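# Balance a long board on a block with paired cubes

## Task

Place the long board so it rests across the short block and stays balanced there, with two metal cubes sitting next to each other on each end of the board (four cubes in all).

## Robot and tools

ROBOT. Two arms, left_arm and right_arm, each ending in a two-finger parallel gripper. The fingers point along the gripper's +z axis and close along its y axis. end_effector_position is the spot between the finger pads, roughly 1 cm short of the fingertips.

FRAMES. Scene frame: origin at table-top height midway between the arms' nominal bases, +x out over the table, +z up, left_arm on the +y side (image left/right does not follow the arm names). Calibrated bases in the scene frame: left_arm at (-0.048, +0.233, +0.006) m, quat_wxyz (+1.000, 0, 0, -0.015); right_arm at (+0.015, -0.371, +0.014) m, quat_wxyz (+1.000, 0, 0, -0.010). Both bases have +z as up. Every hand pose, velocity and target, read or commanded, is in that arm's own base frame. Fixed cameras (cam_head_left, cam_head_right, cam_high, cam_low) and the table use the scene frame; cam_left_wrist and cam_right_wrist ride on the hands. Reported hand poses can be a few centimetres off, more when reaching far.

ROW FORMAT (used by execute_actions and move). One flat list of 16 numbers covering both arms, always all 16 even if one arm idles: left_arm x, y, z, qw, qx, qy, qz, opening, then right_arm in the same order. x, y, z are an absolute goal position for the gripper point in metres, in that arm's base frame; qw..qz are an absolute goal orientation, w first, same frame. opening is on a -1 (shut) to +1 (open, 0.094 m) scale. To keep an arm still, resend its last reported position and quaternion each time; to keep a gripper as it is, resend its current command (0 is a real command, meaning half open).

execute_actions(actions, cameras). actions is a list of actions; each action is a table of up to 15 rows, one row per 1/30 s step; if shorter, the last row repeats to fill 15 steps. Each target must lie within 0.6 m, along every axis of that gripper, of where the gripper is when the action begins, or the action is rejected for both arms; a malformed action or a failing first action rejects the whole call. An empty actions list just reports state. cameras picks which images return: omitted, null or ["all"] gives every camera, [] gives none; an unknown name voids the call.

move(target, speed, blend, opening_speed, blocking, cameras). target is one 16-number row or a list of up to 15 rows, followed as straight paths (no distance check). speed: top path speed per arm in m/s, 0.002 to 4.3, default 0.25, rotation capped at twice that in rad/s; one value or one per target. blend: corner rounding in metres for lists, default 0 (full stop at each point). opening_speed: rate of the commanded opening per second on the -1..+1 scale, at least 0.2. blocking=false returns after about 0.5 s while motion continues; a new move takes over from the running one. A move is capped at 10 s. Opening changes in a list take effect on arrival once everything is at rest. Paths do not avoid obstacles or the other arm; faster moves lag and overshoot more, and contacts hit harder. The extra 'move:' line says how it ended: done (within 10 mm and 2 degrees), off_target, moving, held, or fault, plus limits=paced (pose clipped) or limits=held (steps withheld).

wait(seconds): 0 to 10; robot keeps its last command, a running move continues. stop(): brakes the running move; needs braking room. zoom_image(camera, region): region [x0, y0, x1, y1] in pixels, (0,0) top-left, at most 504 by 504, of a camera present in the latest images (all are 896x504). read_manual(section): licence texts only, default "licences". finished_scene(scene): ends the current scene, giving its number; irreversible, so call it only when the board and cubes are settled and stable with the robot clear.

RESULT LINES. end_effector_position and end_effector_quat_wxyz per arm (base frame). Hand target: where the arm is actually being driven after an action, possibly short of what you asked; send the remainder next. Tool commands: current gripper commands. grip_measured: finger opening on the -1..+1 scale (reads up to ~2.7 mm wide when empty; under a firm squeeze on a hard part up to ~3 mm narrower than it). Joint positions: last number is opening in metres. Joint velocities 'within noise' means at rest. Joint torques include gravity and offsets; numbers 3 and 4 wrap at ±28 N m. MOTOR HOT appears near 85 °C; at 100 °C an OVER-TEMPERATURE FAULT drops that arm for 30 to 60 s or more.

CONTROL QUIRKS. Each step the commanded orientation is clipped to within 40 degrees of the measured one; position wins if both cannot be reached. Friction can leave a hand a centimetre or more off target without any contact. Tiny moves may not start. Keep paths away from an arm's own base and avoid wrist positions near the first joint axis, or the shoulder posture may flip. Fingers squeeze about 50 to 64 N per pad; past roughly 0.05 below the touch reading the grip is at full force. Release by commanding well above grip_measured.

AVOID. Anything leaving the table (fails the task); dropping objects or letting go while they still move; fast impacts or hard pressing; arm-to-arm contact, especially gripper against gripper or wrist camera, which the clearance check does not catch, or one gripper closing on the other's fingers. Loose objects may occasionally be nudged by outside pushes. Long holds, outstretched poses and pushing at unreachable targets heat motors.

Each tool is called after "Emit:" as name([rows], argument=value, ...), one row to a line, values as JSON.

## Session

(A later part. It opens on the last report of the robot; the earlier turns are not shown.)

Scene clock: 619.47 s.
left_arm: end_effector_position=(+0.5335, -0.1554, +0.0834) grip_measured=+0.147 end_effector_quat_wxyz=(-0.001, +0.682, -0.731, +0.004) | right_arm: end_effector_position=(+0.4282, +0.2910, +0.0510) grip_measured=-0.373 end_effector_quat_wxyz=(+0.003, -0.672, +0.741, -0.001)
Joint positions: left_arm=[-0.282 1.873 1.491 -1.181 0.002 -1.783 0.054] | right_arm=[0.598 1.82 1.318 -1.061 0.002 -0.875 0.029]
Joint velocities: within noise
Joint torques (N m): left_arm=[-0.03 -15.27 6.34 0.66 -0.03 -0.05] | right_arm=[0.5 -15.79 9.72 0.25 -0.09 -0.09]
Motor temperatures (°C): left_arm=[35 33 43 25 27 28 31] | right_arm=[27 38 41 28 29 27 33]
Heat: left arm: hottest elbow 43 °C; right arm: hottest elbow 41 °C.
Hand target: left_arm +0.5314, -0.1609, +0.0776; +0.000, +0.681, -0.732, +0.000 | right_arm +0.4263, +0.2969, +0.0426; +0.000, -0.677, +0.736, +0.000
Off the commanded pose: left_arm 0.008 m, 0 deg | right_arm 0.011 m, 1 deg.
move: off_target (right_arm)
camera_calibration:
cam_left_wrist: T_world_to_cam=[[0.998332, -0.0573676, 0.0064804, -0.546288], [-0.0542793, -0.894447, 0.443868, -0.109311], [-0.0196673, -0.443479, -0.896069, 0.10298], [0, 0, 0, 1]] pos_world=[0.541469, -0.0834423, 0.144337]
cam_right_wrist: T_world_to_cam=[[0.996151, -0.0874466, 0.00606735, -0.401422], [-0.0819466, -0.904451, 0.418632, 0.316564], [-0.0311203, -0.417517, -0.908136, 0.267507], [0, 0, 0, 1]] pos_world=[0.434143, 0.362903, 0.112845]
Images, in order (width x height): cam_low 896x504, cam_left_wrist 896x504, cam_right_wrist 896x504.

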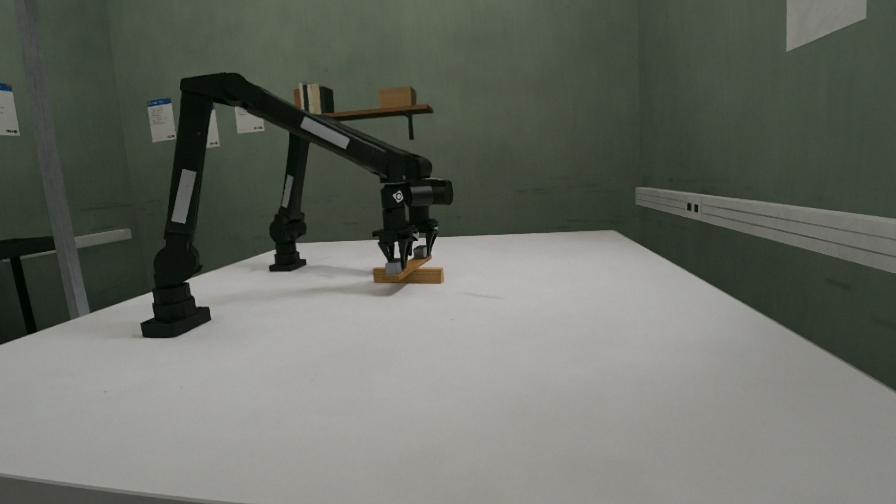

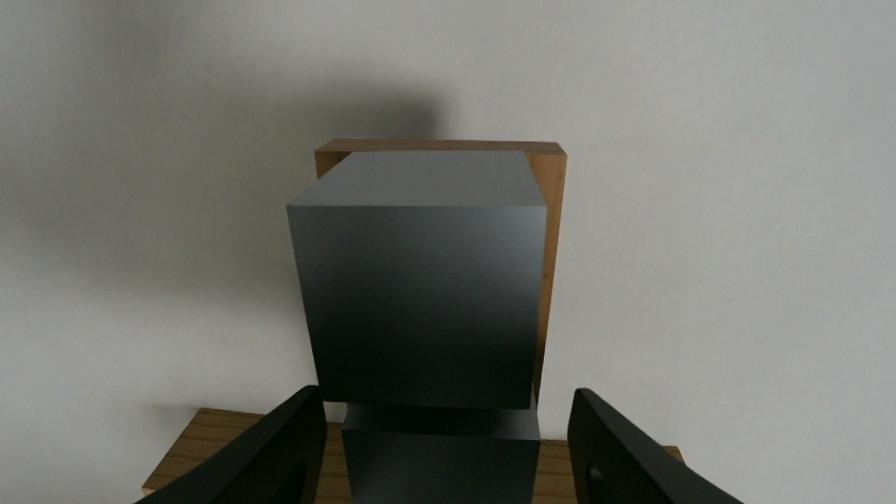

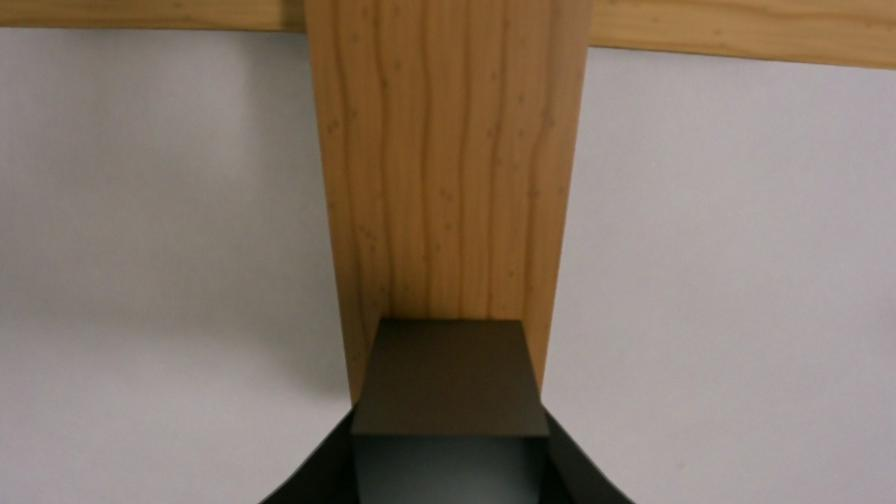

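Emit:
move(target=[0.5315, -0.161, 0.0775, 0, -0.6814, 0.7319, 0, 0.15, 0.4265, 0.297, 0.0425, 0, -0.6775, 0.7355, 0, 0.15], opening_speed=0.3, cameras=["cam_left_wrist", "cam_right_wrist", "cam_low", "cam_head_right"])

Emit:
zoom_image(camera="cam_low", region=[370, 225, 460, 290])

Emit:
zoom_image(camera="cam_head_right", region=[340, 120, 560, 250])

Scene clock: 625.53 s.
left_arm: end_effector_position=(+0.5335, -0.1554, +0.0834) grip_measured=+0.148 end_effector_quat_wxyz=(-0.001, +0.682, -0.731, +0.004) | right_arm: end_effector_position=(+0.4282, +0.2910, +0.0510) grip_measured=+0.146 end_effector_quat_wxyz=(+0.003, -0.672, +0.741, -0.001)
Joint positions: left_arm=[-0.282 1.873 1.491 -1.181 0.002 -1.783 0.054] | right_arm=[0.598 1.82 1.318 -1.061 0.002 -0.875 0.054]
Joint velocities: within noise
Joint torques (N m): left_arm=[0.62 -15.74 6.31 0.81 -0.07 -0.04] | right_arm=[0.56 -15.79 9.72 0.25 -0.09 -0.09]
Motor temperatures (°C): left_arm=[35 33 43 25 27 28 31] | right_arm=[27 38 41 28 29 27 33]
Heat: left arm: hottest elbow 43 °C; right arm: hottest elbow 41 °C.
Hand target: left_arm +0.5314, -0.1609, +0.0776; +0.000, +0.681, -0.732, +0.000 | right_arm +0.4263, +0.2969, +0.0426; +0.000, -0.677, +0.736, +0.000
Off the commanded pose: left_arm 0.008 m, 0 deg | right_arm 0.011 m, 1 deg.
move: off_target (right_arm)
camera_calibration:
cam_left_wrist: T_world_to_cam=[[0.998332, -0.0573676, 0.0064804, -0.546288], [-0.0542793, -0.894447, 0.443868, -0.109311], [-0.0196673, -0.443479, -0.896069, 0.10298], [0, 0, 0, 1]] pos_world=[0.541469, -0.0834423, 0.144337]
cam_right_wrist: T_world_to_cam=[[0.996151, -0.0874466, 0.00606735, -0.401422], [-0.0819466, -0.904451, 0.418632, 0.316564], [-0.0311203, -0.417517, -0.908136, 0.267507], [0, 0, 0, 1]] pos_world=[0.434143, 0.362903, 0.112845]
Images, in order (width x height): cam_head_right 896x504, cam_low 896x504, cam_left_wrist 896x504, cam_right_wrist 896x504.

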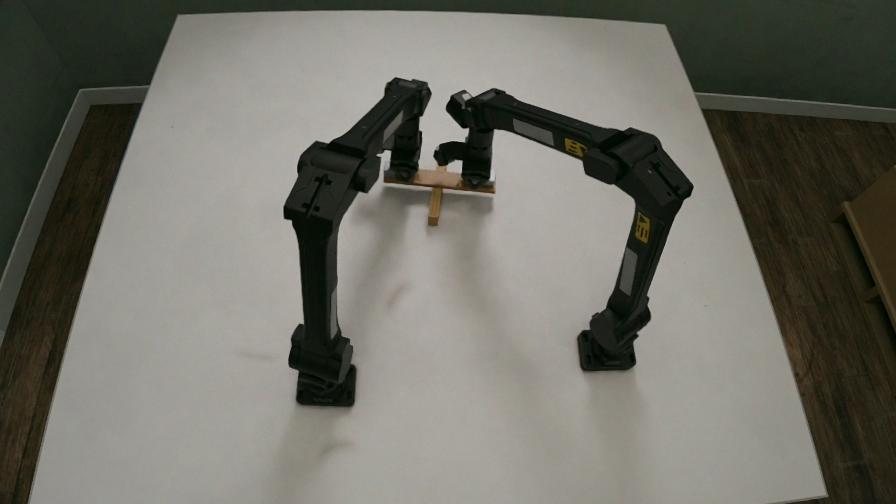

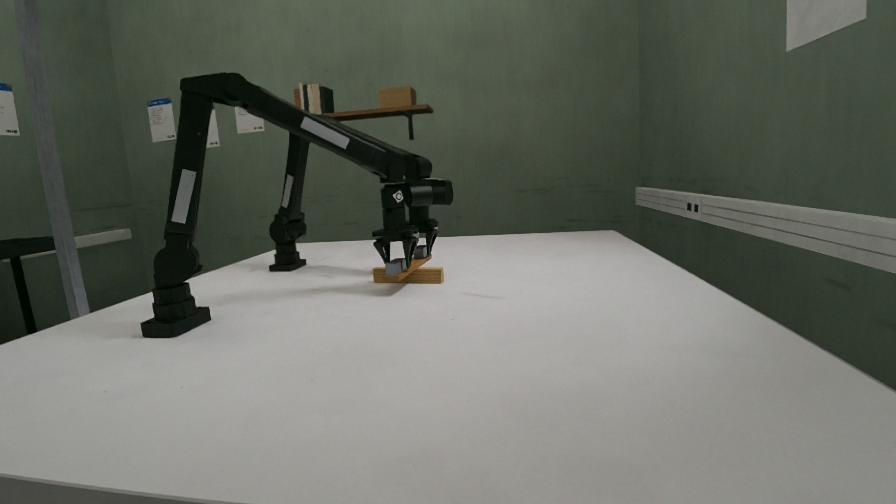

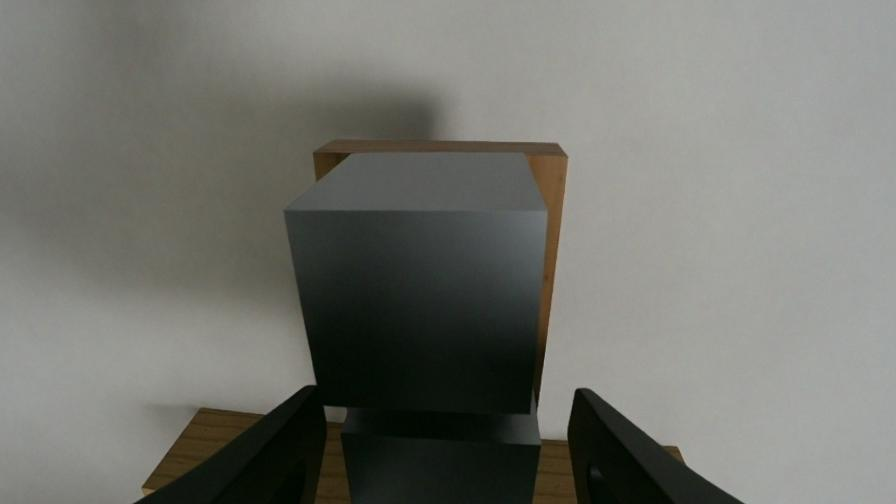

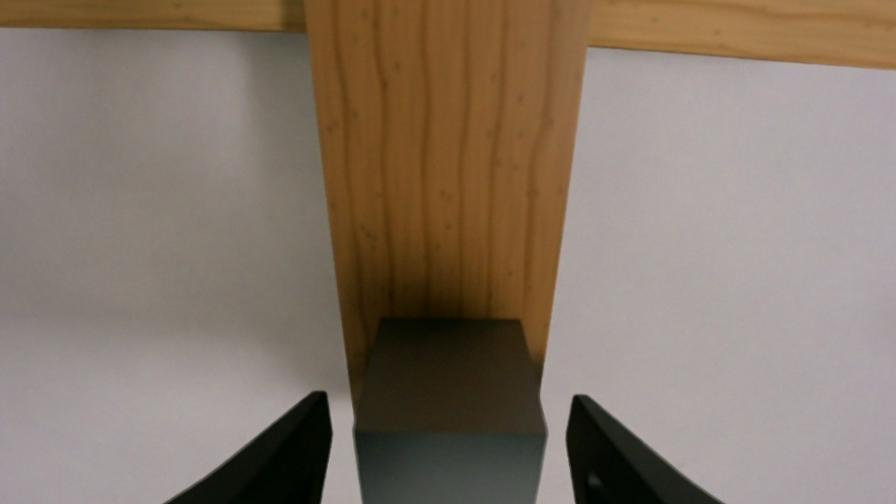

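Scaled by 5.600.

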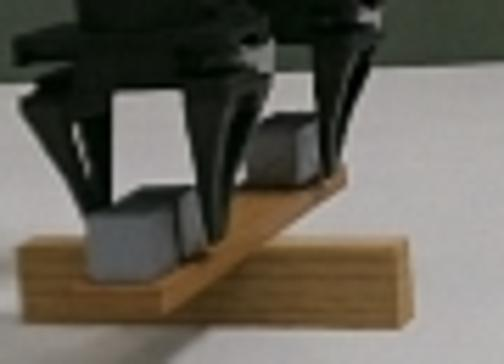

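Scaled by 2.291.

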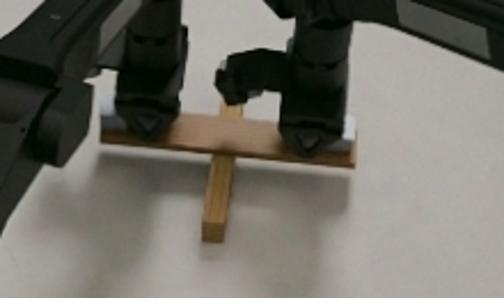

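Emit:
move(target=[0.5315, -0.161, 0.0775, 0, -0.6814, 0.7319, 0, 0.7, 0.4265, 0.297, 0.0425, 0, -0.6775, 0.7355, 0, 0.7], opening_speed=0.5, cameras=["cam_low"])

Emit:
zoom_image(camera="cam_low", region=[370, 225, 460, 290])

Scene clock: 633.83 s.
left_arm: end_effector_position=(+0.5335, -0.1554, +0.0834) grip_measured=+0.697 end_effector_quat_wxyz=(-0.001, +0.682, -0.731, +0.004) | right_arm: end_effector_position=(+0.4282, +0.2910, +0.0510) grip_measured=+0.696 end_effector_quat_wxyz=(+0.003, -0.672, +0.741, -0.001)
Joint positions: left_arm=[-0.282 1.873 1.491 -1.181 0.002 -1.783 0.08] | right_arm=[0.598 1.82 1.318 -1.061 0.002 -0.875 0.08]
Joint velocities: within noise
Joint torques (N m): left_arm=[0.32 -14.62 6.38 0.98 -0.12 -0.09] | right_arm=[0.56 -15.79 9.7 0.25 -0.09 -0.09]
Motor temperatures (°C): left_arm=[35 32 43 25 27 28 31] | right_arm=[27 38 41 28 29 27 32]
Heat: left arm: hottest elbow 43 °C; right arm: hottest elbow 41 °C.
Hand target: left_arm +0.5314, -0.1609, +0.0776; +0.000, +0.681, -0.732, +0.000 | right_arm +0.4263, +0.2969, +0.0426; +0.000, -0.677, +0.736, +0.000
Off the commanded pose: left_arm 0.008 m, 0 deg | right_arm 0.011 m, 1 deg.
move: off_target (right_arm)
Images, in order (width x height): cam_low 896x504.

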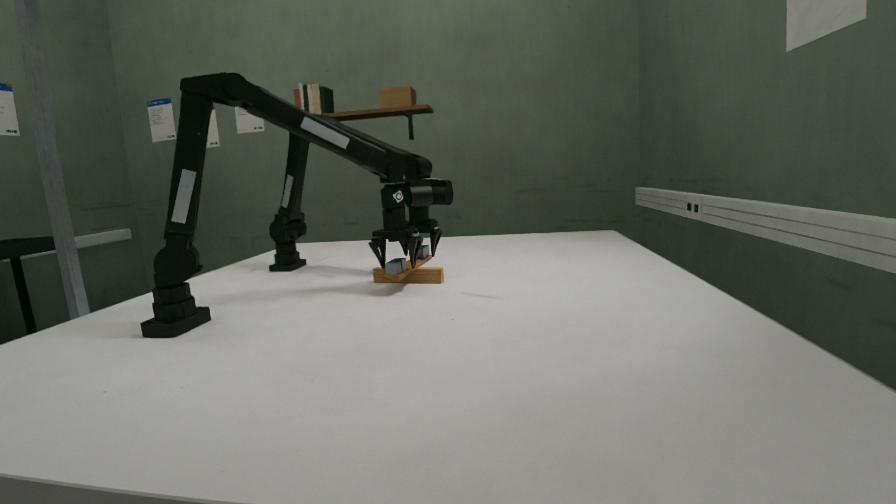

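Scaled by 5.600.

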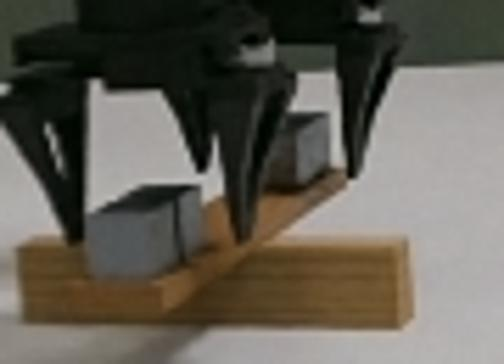

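Emit:
move([
  [0.551, -0.161, 0.110, 0.013, -0.6814, 0.7319, -0.0215, 0.7, 0.440, 0.3035, 0.074, 0.019, -0.6775, 0.7355, -0.006, 0.7],
  [0.554, -0.161, 0.215, 0.013, -0.6814, 0.7319, -0.0215, 0.7, 0.441, 0.3035, 0.180, 0.019, -0.6775, 0.7355, -0.006, 0.7],
], speed=[0.05, 0.12])

Emit:
zoom_image(camera="cam_low", region=[370, 225, 460, 290])

Emit:
zoom_image(camera="cam_head_right", region=[340, 120, 560, 250])

Scene clock: 641.27 s.
left_arm: end_effector_position=(+0.5401, -0.1573, +0.1821) grip_measured=+0.698 end_effector_quat_wxyz=(+0.005, +0.682, -0.731, -0.006) | right_arm: end_effector_position=(+0.4335, +0.2940, +0.1588) grip_measured=+0.697 end_effector_quat_wxyz=(-0.001, -0.672, +0.741, -0.002)
Joint positions: left_arm=[-0.282 1.839 1.709 -1.456 0.002 -1.783 0.08] | right_arm=[0.598 1.74 1.508 -1.341 0.005 -0.875 0.08]
Joint velocities: within noise
Joint torques (N m): left_arm=[1.61 -18.08 11.26 0.13 -0.07 0.04] | right_arm=[0.32 -17.9 14.46 -0.54 0.09 -0.12]
Motor temperatures (°C): left_arm=[35 33 43 25 27 28 30] | right_arm=[27 38 41 28 29 27 32]
Heat: left arm: hottest elbow 43 °C; right arm: hottest elbow 41 °C.
Hand target: left_arm +0.5524, -0.1605, +0.2149; -0.013, +0.681, -0.732, +0.022 | right_arm +0.4403, +0.3031, +0.1800; +0.019, -0.677, +0.735, -0.006
Off the commanded pose: left_arm 0.036 m, 4 deg | right_arm 0.024 m, 3 deg.
move: off_target (left_arm, right_arm)
camera_calibration:
cam_left_wrist: T_world_to_cam=[[0.998228, -0.0572621, -0.016179, -0.549454], [-0.0443569, -0.897329, 0.439128, -0.159394], [-0.0396633, -0.437632, -0.898279, 0.202804], [0, 0, 0, 1]] pos_world=[0.549454, -0.0857376, 0.243279]
cam_right_wrist: T_world_to_cam=[[0.996173, -0.0873953, 0.000941411, -0.406157], [-0.0794878, -0.901457, 0.425508, 0.271438], [-0.0363387, -0.423954, -0.904954, 0.370587], [0, 0, 0, 1]] pos_world=[0.439645, 0.366305, 0.220248]

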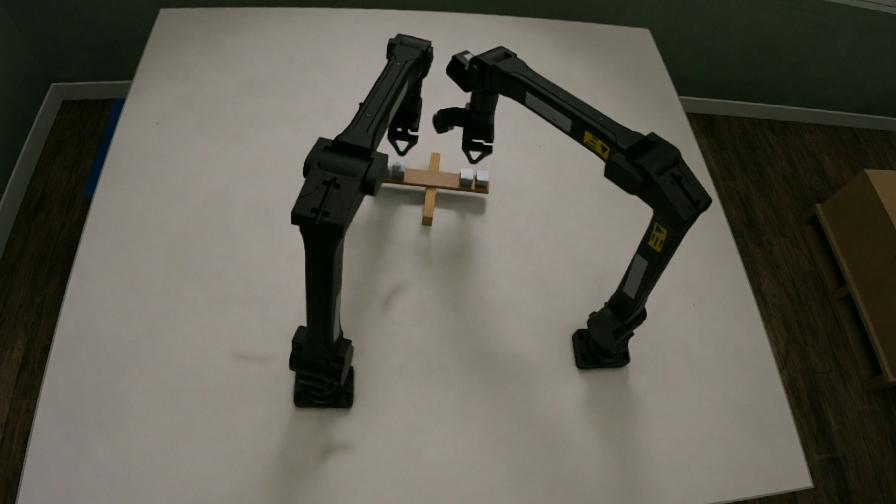

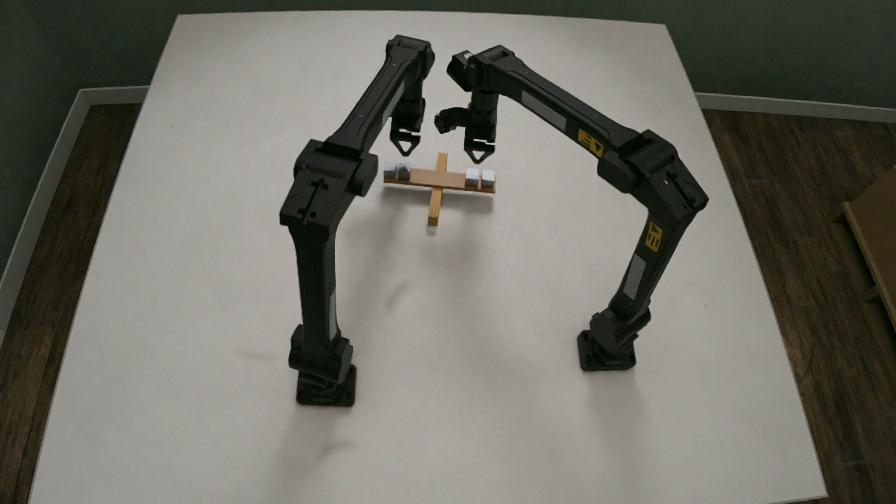

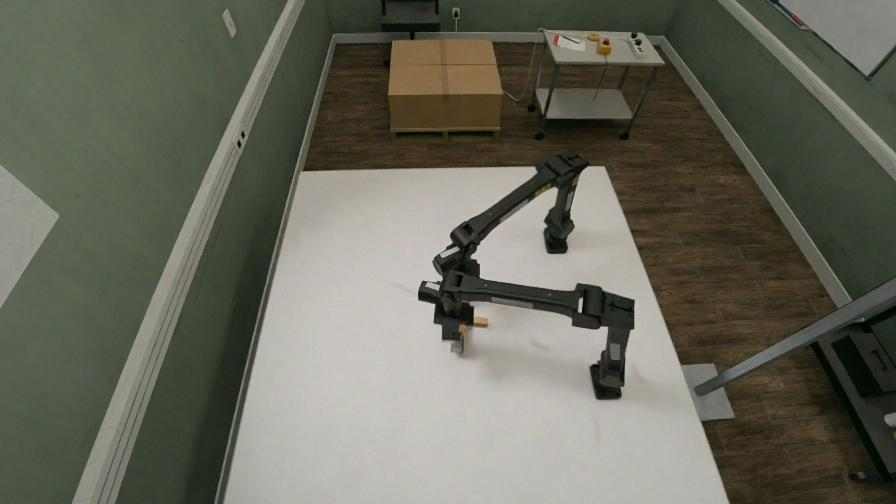

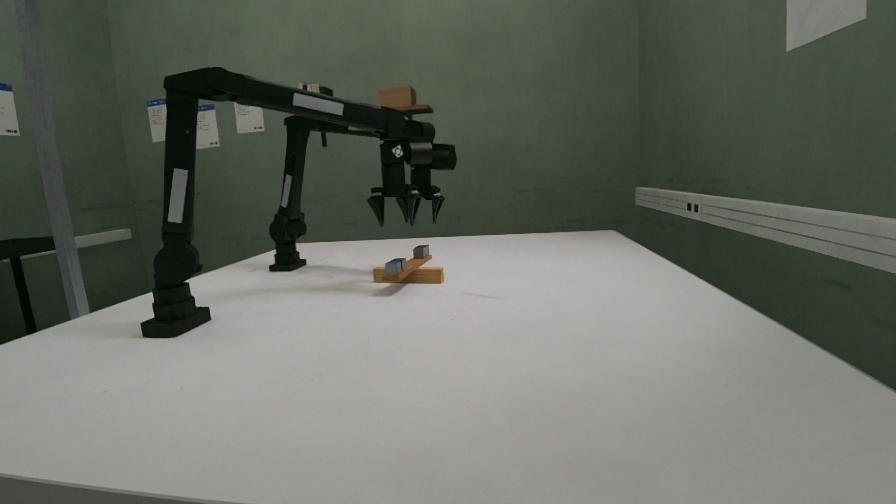

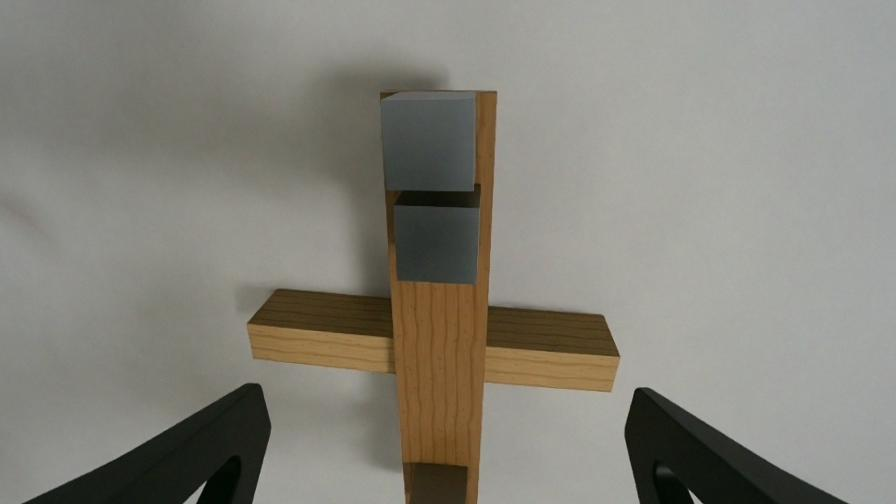

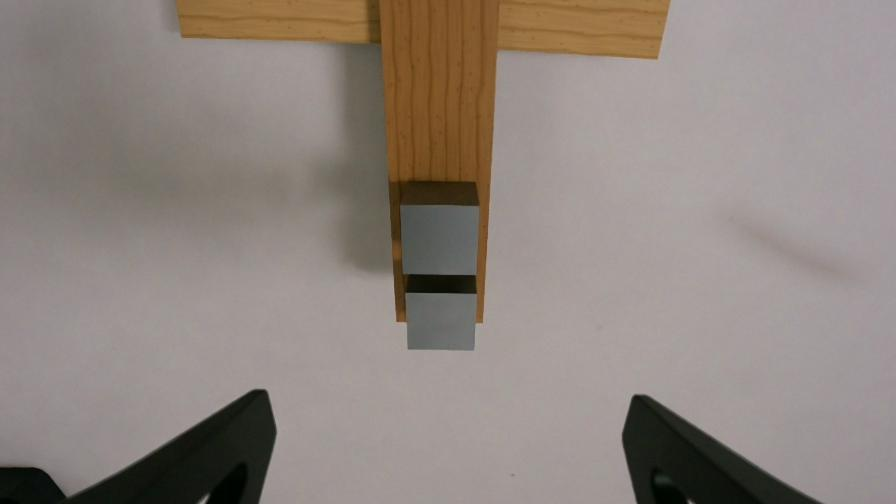

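Scaled by 5.600.

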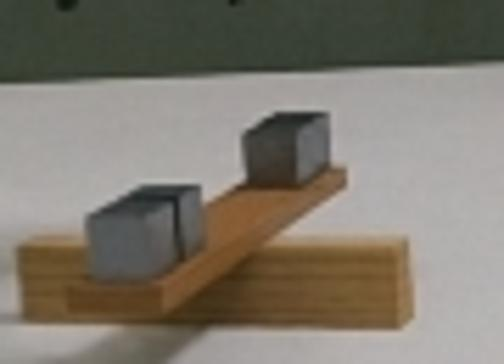

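Scaled by 2.291.

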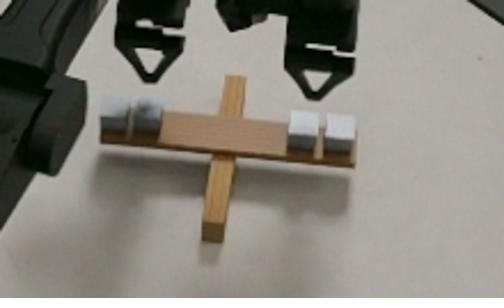

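Emit:
move(target=[0.47, 0.08, 0.25, 0.013, -0.6814, 0.7319, -0.0215, 0.7, 0.40, 0.10, 0.22, 0.019, -0.6775, 0.7355, -0.006, 0.7], speed=0.2, cameras=["cam_low", "cam_head_right"])

Emit:
zoom_image(camera="cam_low", region=[370, 225, 460, 290])

Emit:
zoom_image(camera="cam_head_right", region=[340, 120, 560, 250])

Scene clock: 648.00 s.
left_arm: end_effector_position=(+0.4764, +0.0794, +0.2420) grip_measured=+0.698 end_effector_quat_wxyz=(-0.011, +0.684, -0.729, +0.019) | right_arm: end_effector_position=(+0.4032, +0.1043, +0.2166) grip_measured=+0.697 end_effector_quat_wxyz=(+0.020, -0.676, +0.737, -0.008)
Joint positions: left_arm=[0.173 1.577 1.522 -1.476 0.019 -1.334 0.08] | right_arm=[0.252 1.409 1.27 -1.39 -0.005 -1.232 0.08]
Joint velocities: within noise
Joint torques (N m): left_arm=[1.67 -14.92 6.8 0.09 0.19 0.15] | right_arm=[-1.03 -12.51 10.54 -0.43 -0.12 -0.19]
Motor temperatures (°C): left_arm=[35 33 44 25 27 28 30] | right_arm=[27 38 42 28 29 27 31]
Heat: left arm: hottest elbow 44 °C; right arm: hottest elbow 42 °C.
Hand target: left_arm +0.4701, +0.0799, +0.2500; -0.013, +0.681, -0.732, +0.021 | right_arm +0.4001, +0.1000, +0.2200; +0.019, -0.677, +0.735, -0.006
Off the commanded pose: left_arm 0.010 m, 1 deg | right_arm 0.006 m, 0 deg.
move: done
Images, in order (width x height): cam_head_right 896x504, cam_low 896x504.

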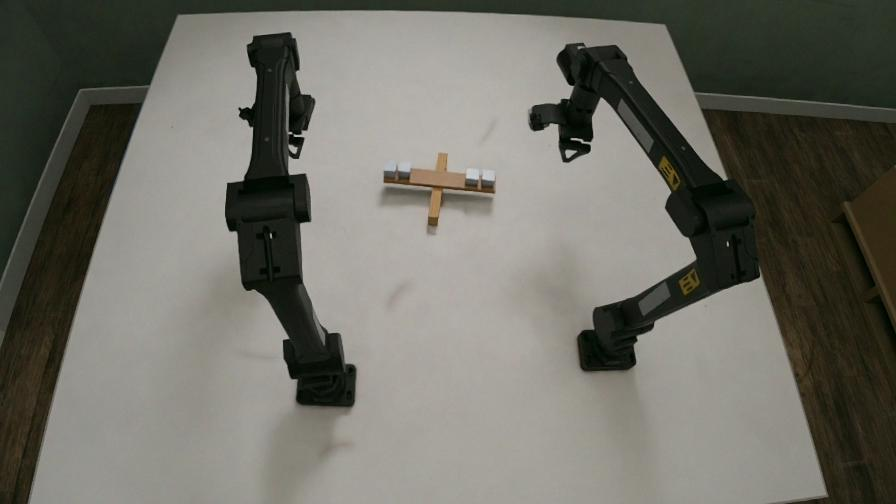

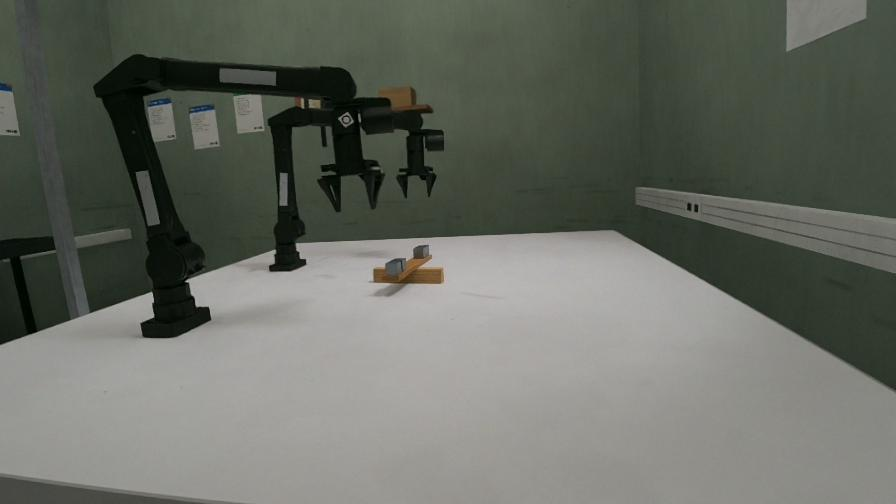

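Scaled by 5.600.

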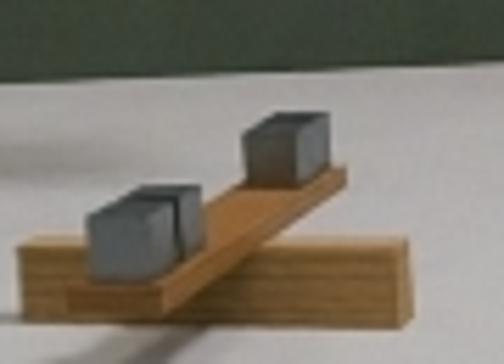

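Scaled by 2.291.

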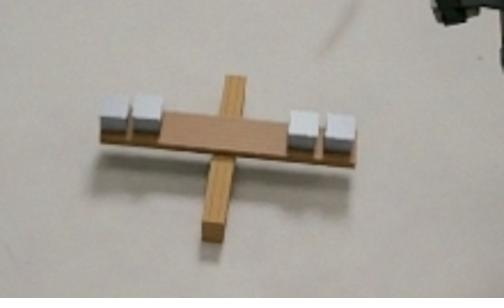

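Emit:
finished_scene(scene=2)

The scene is finished: the task was done.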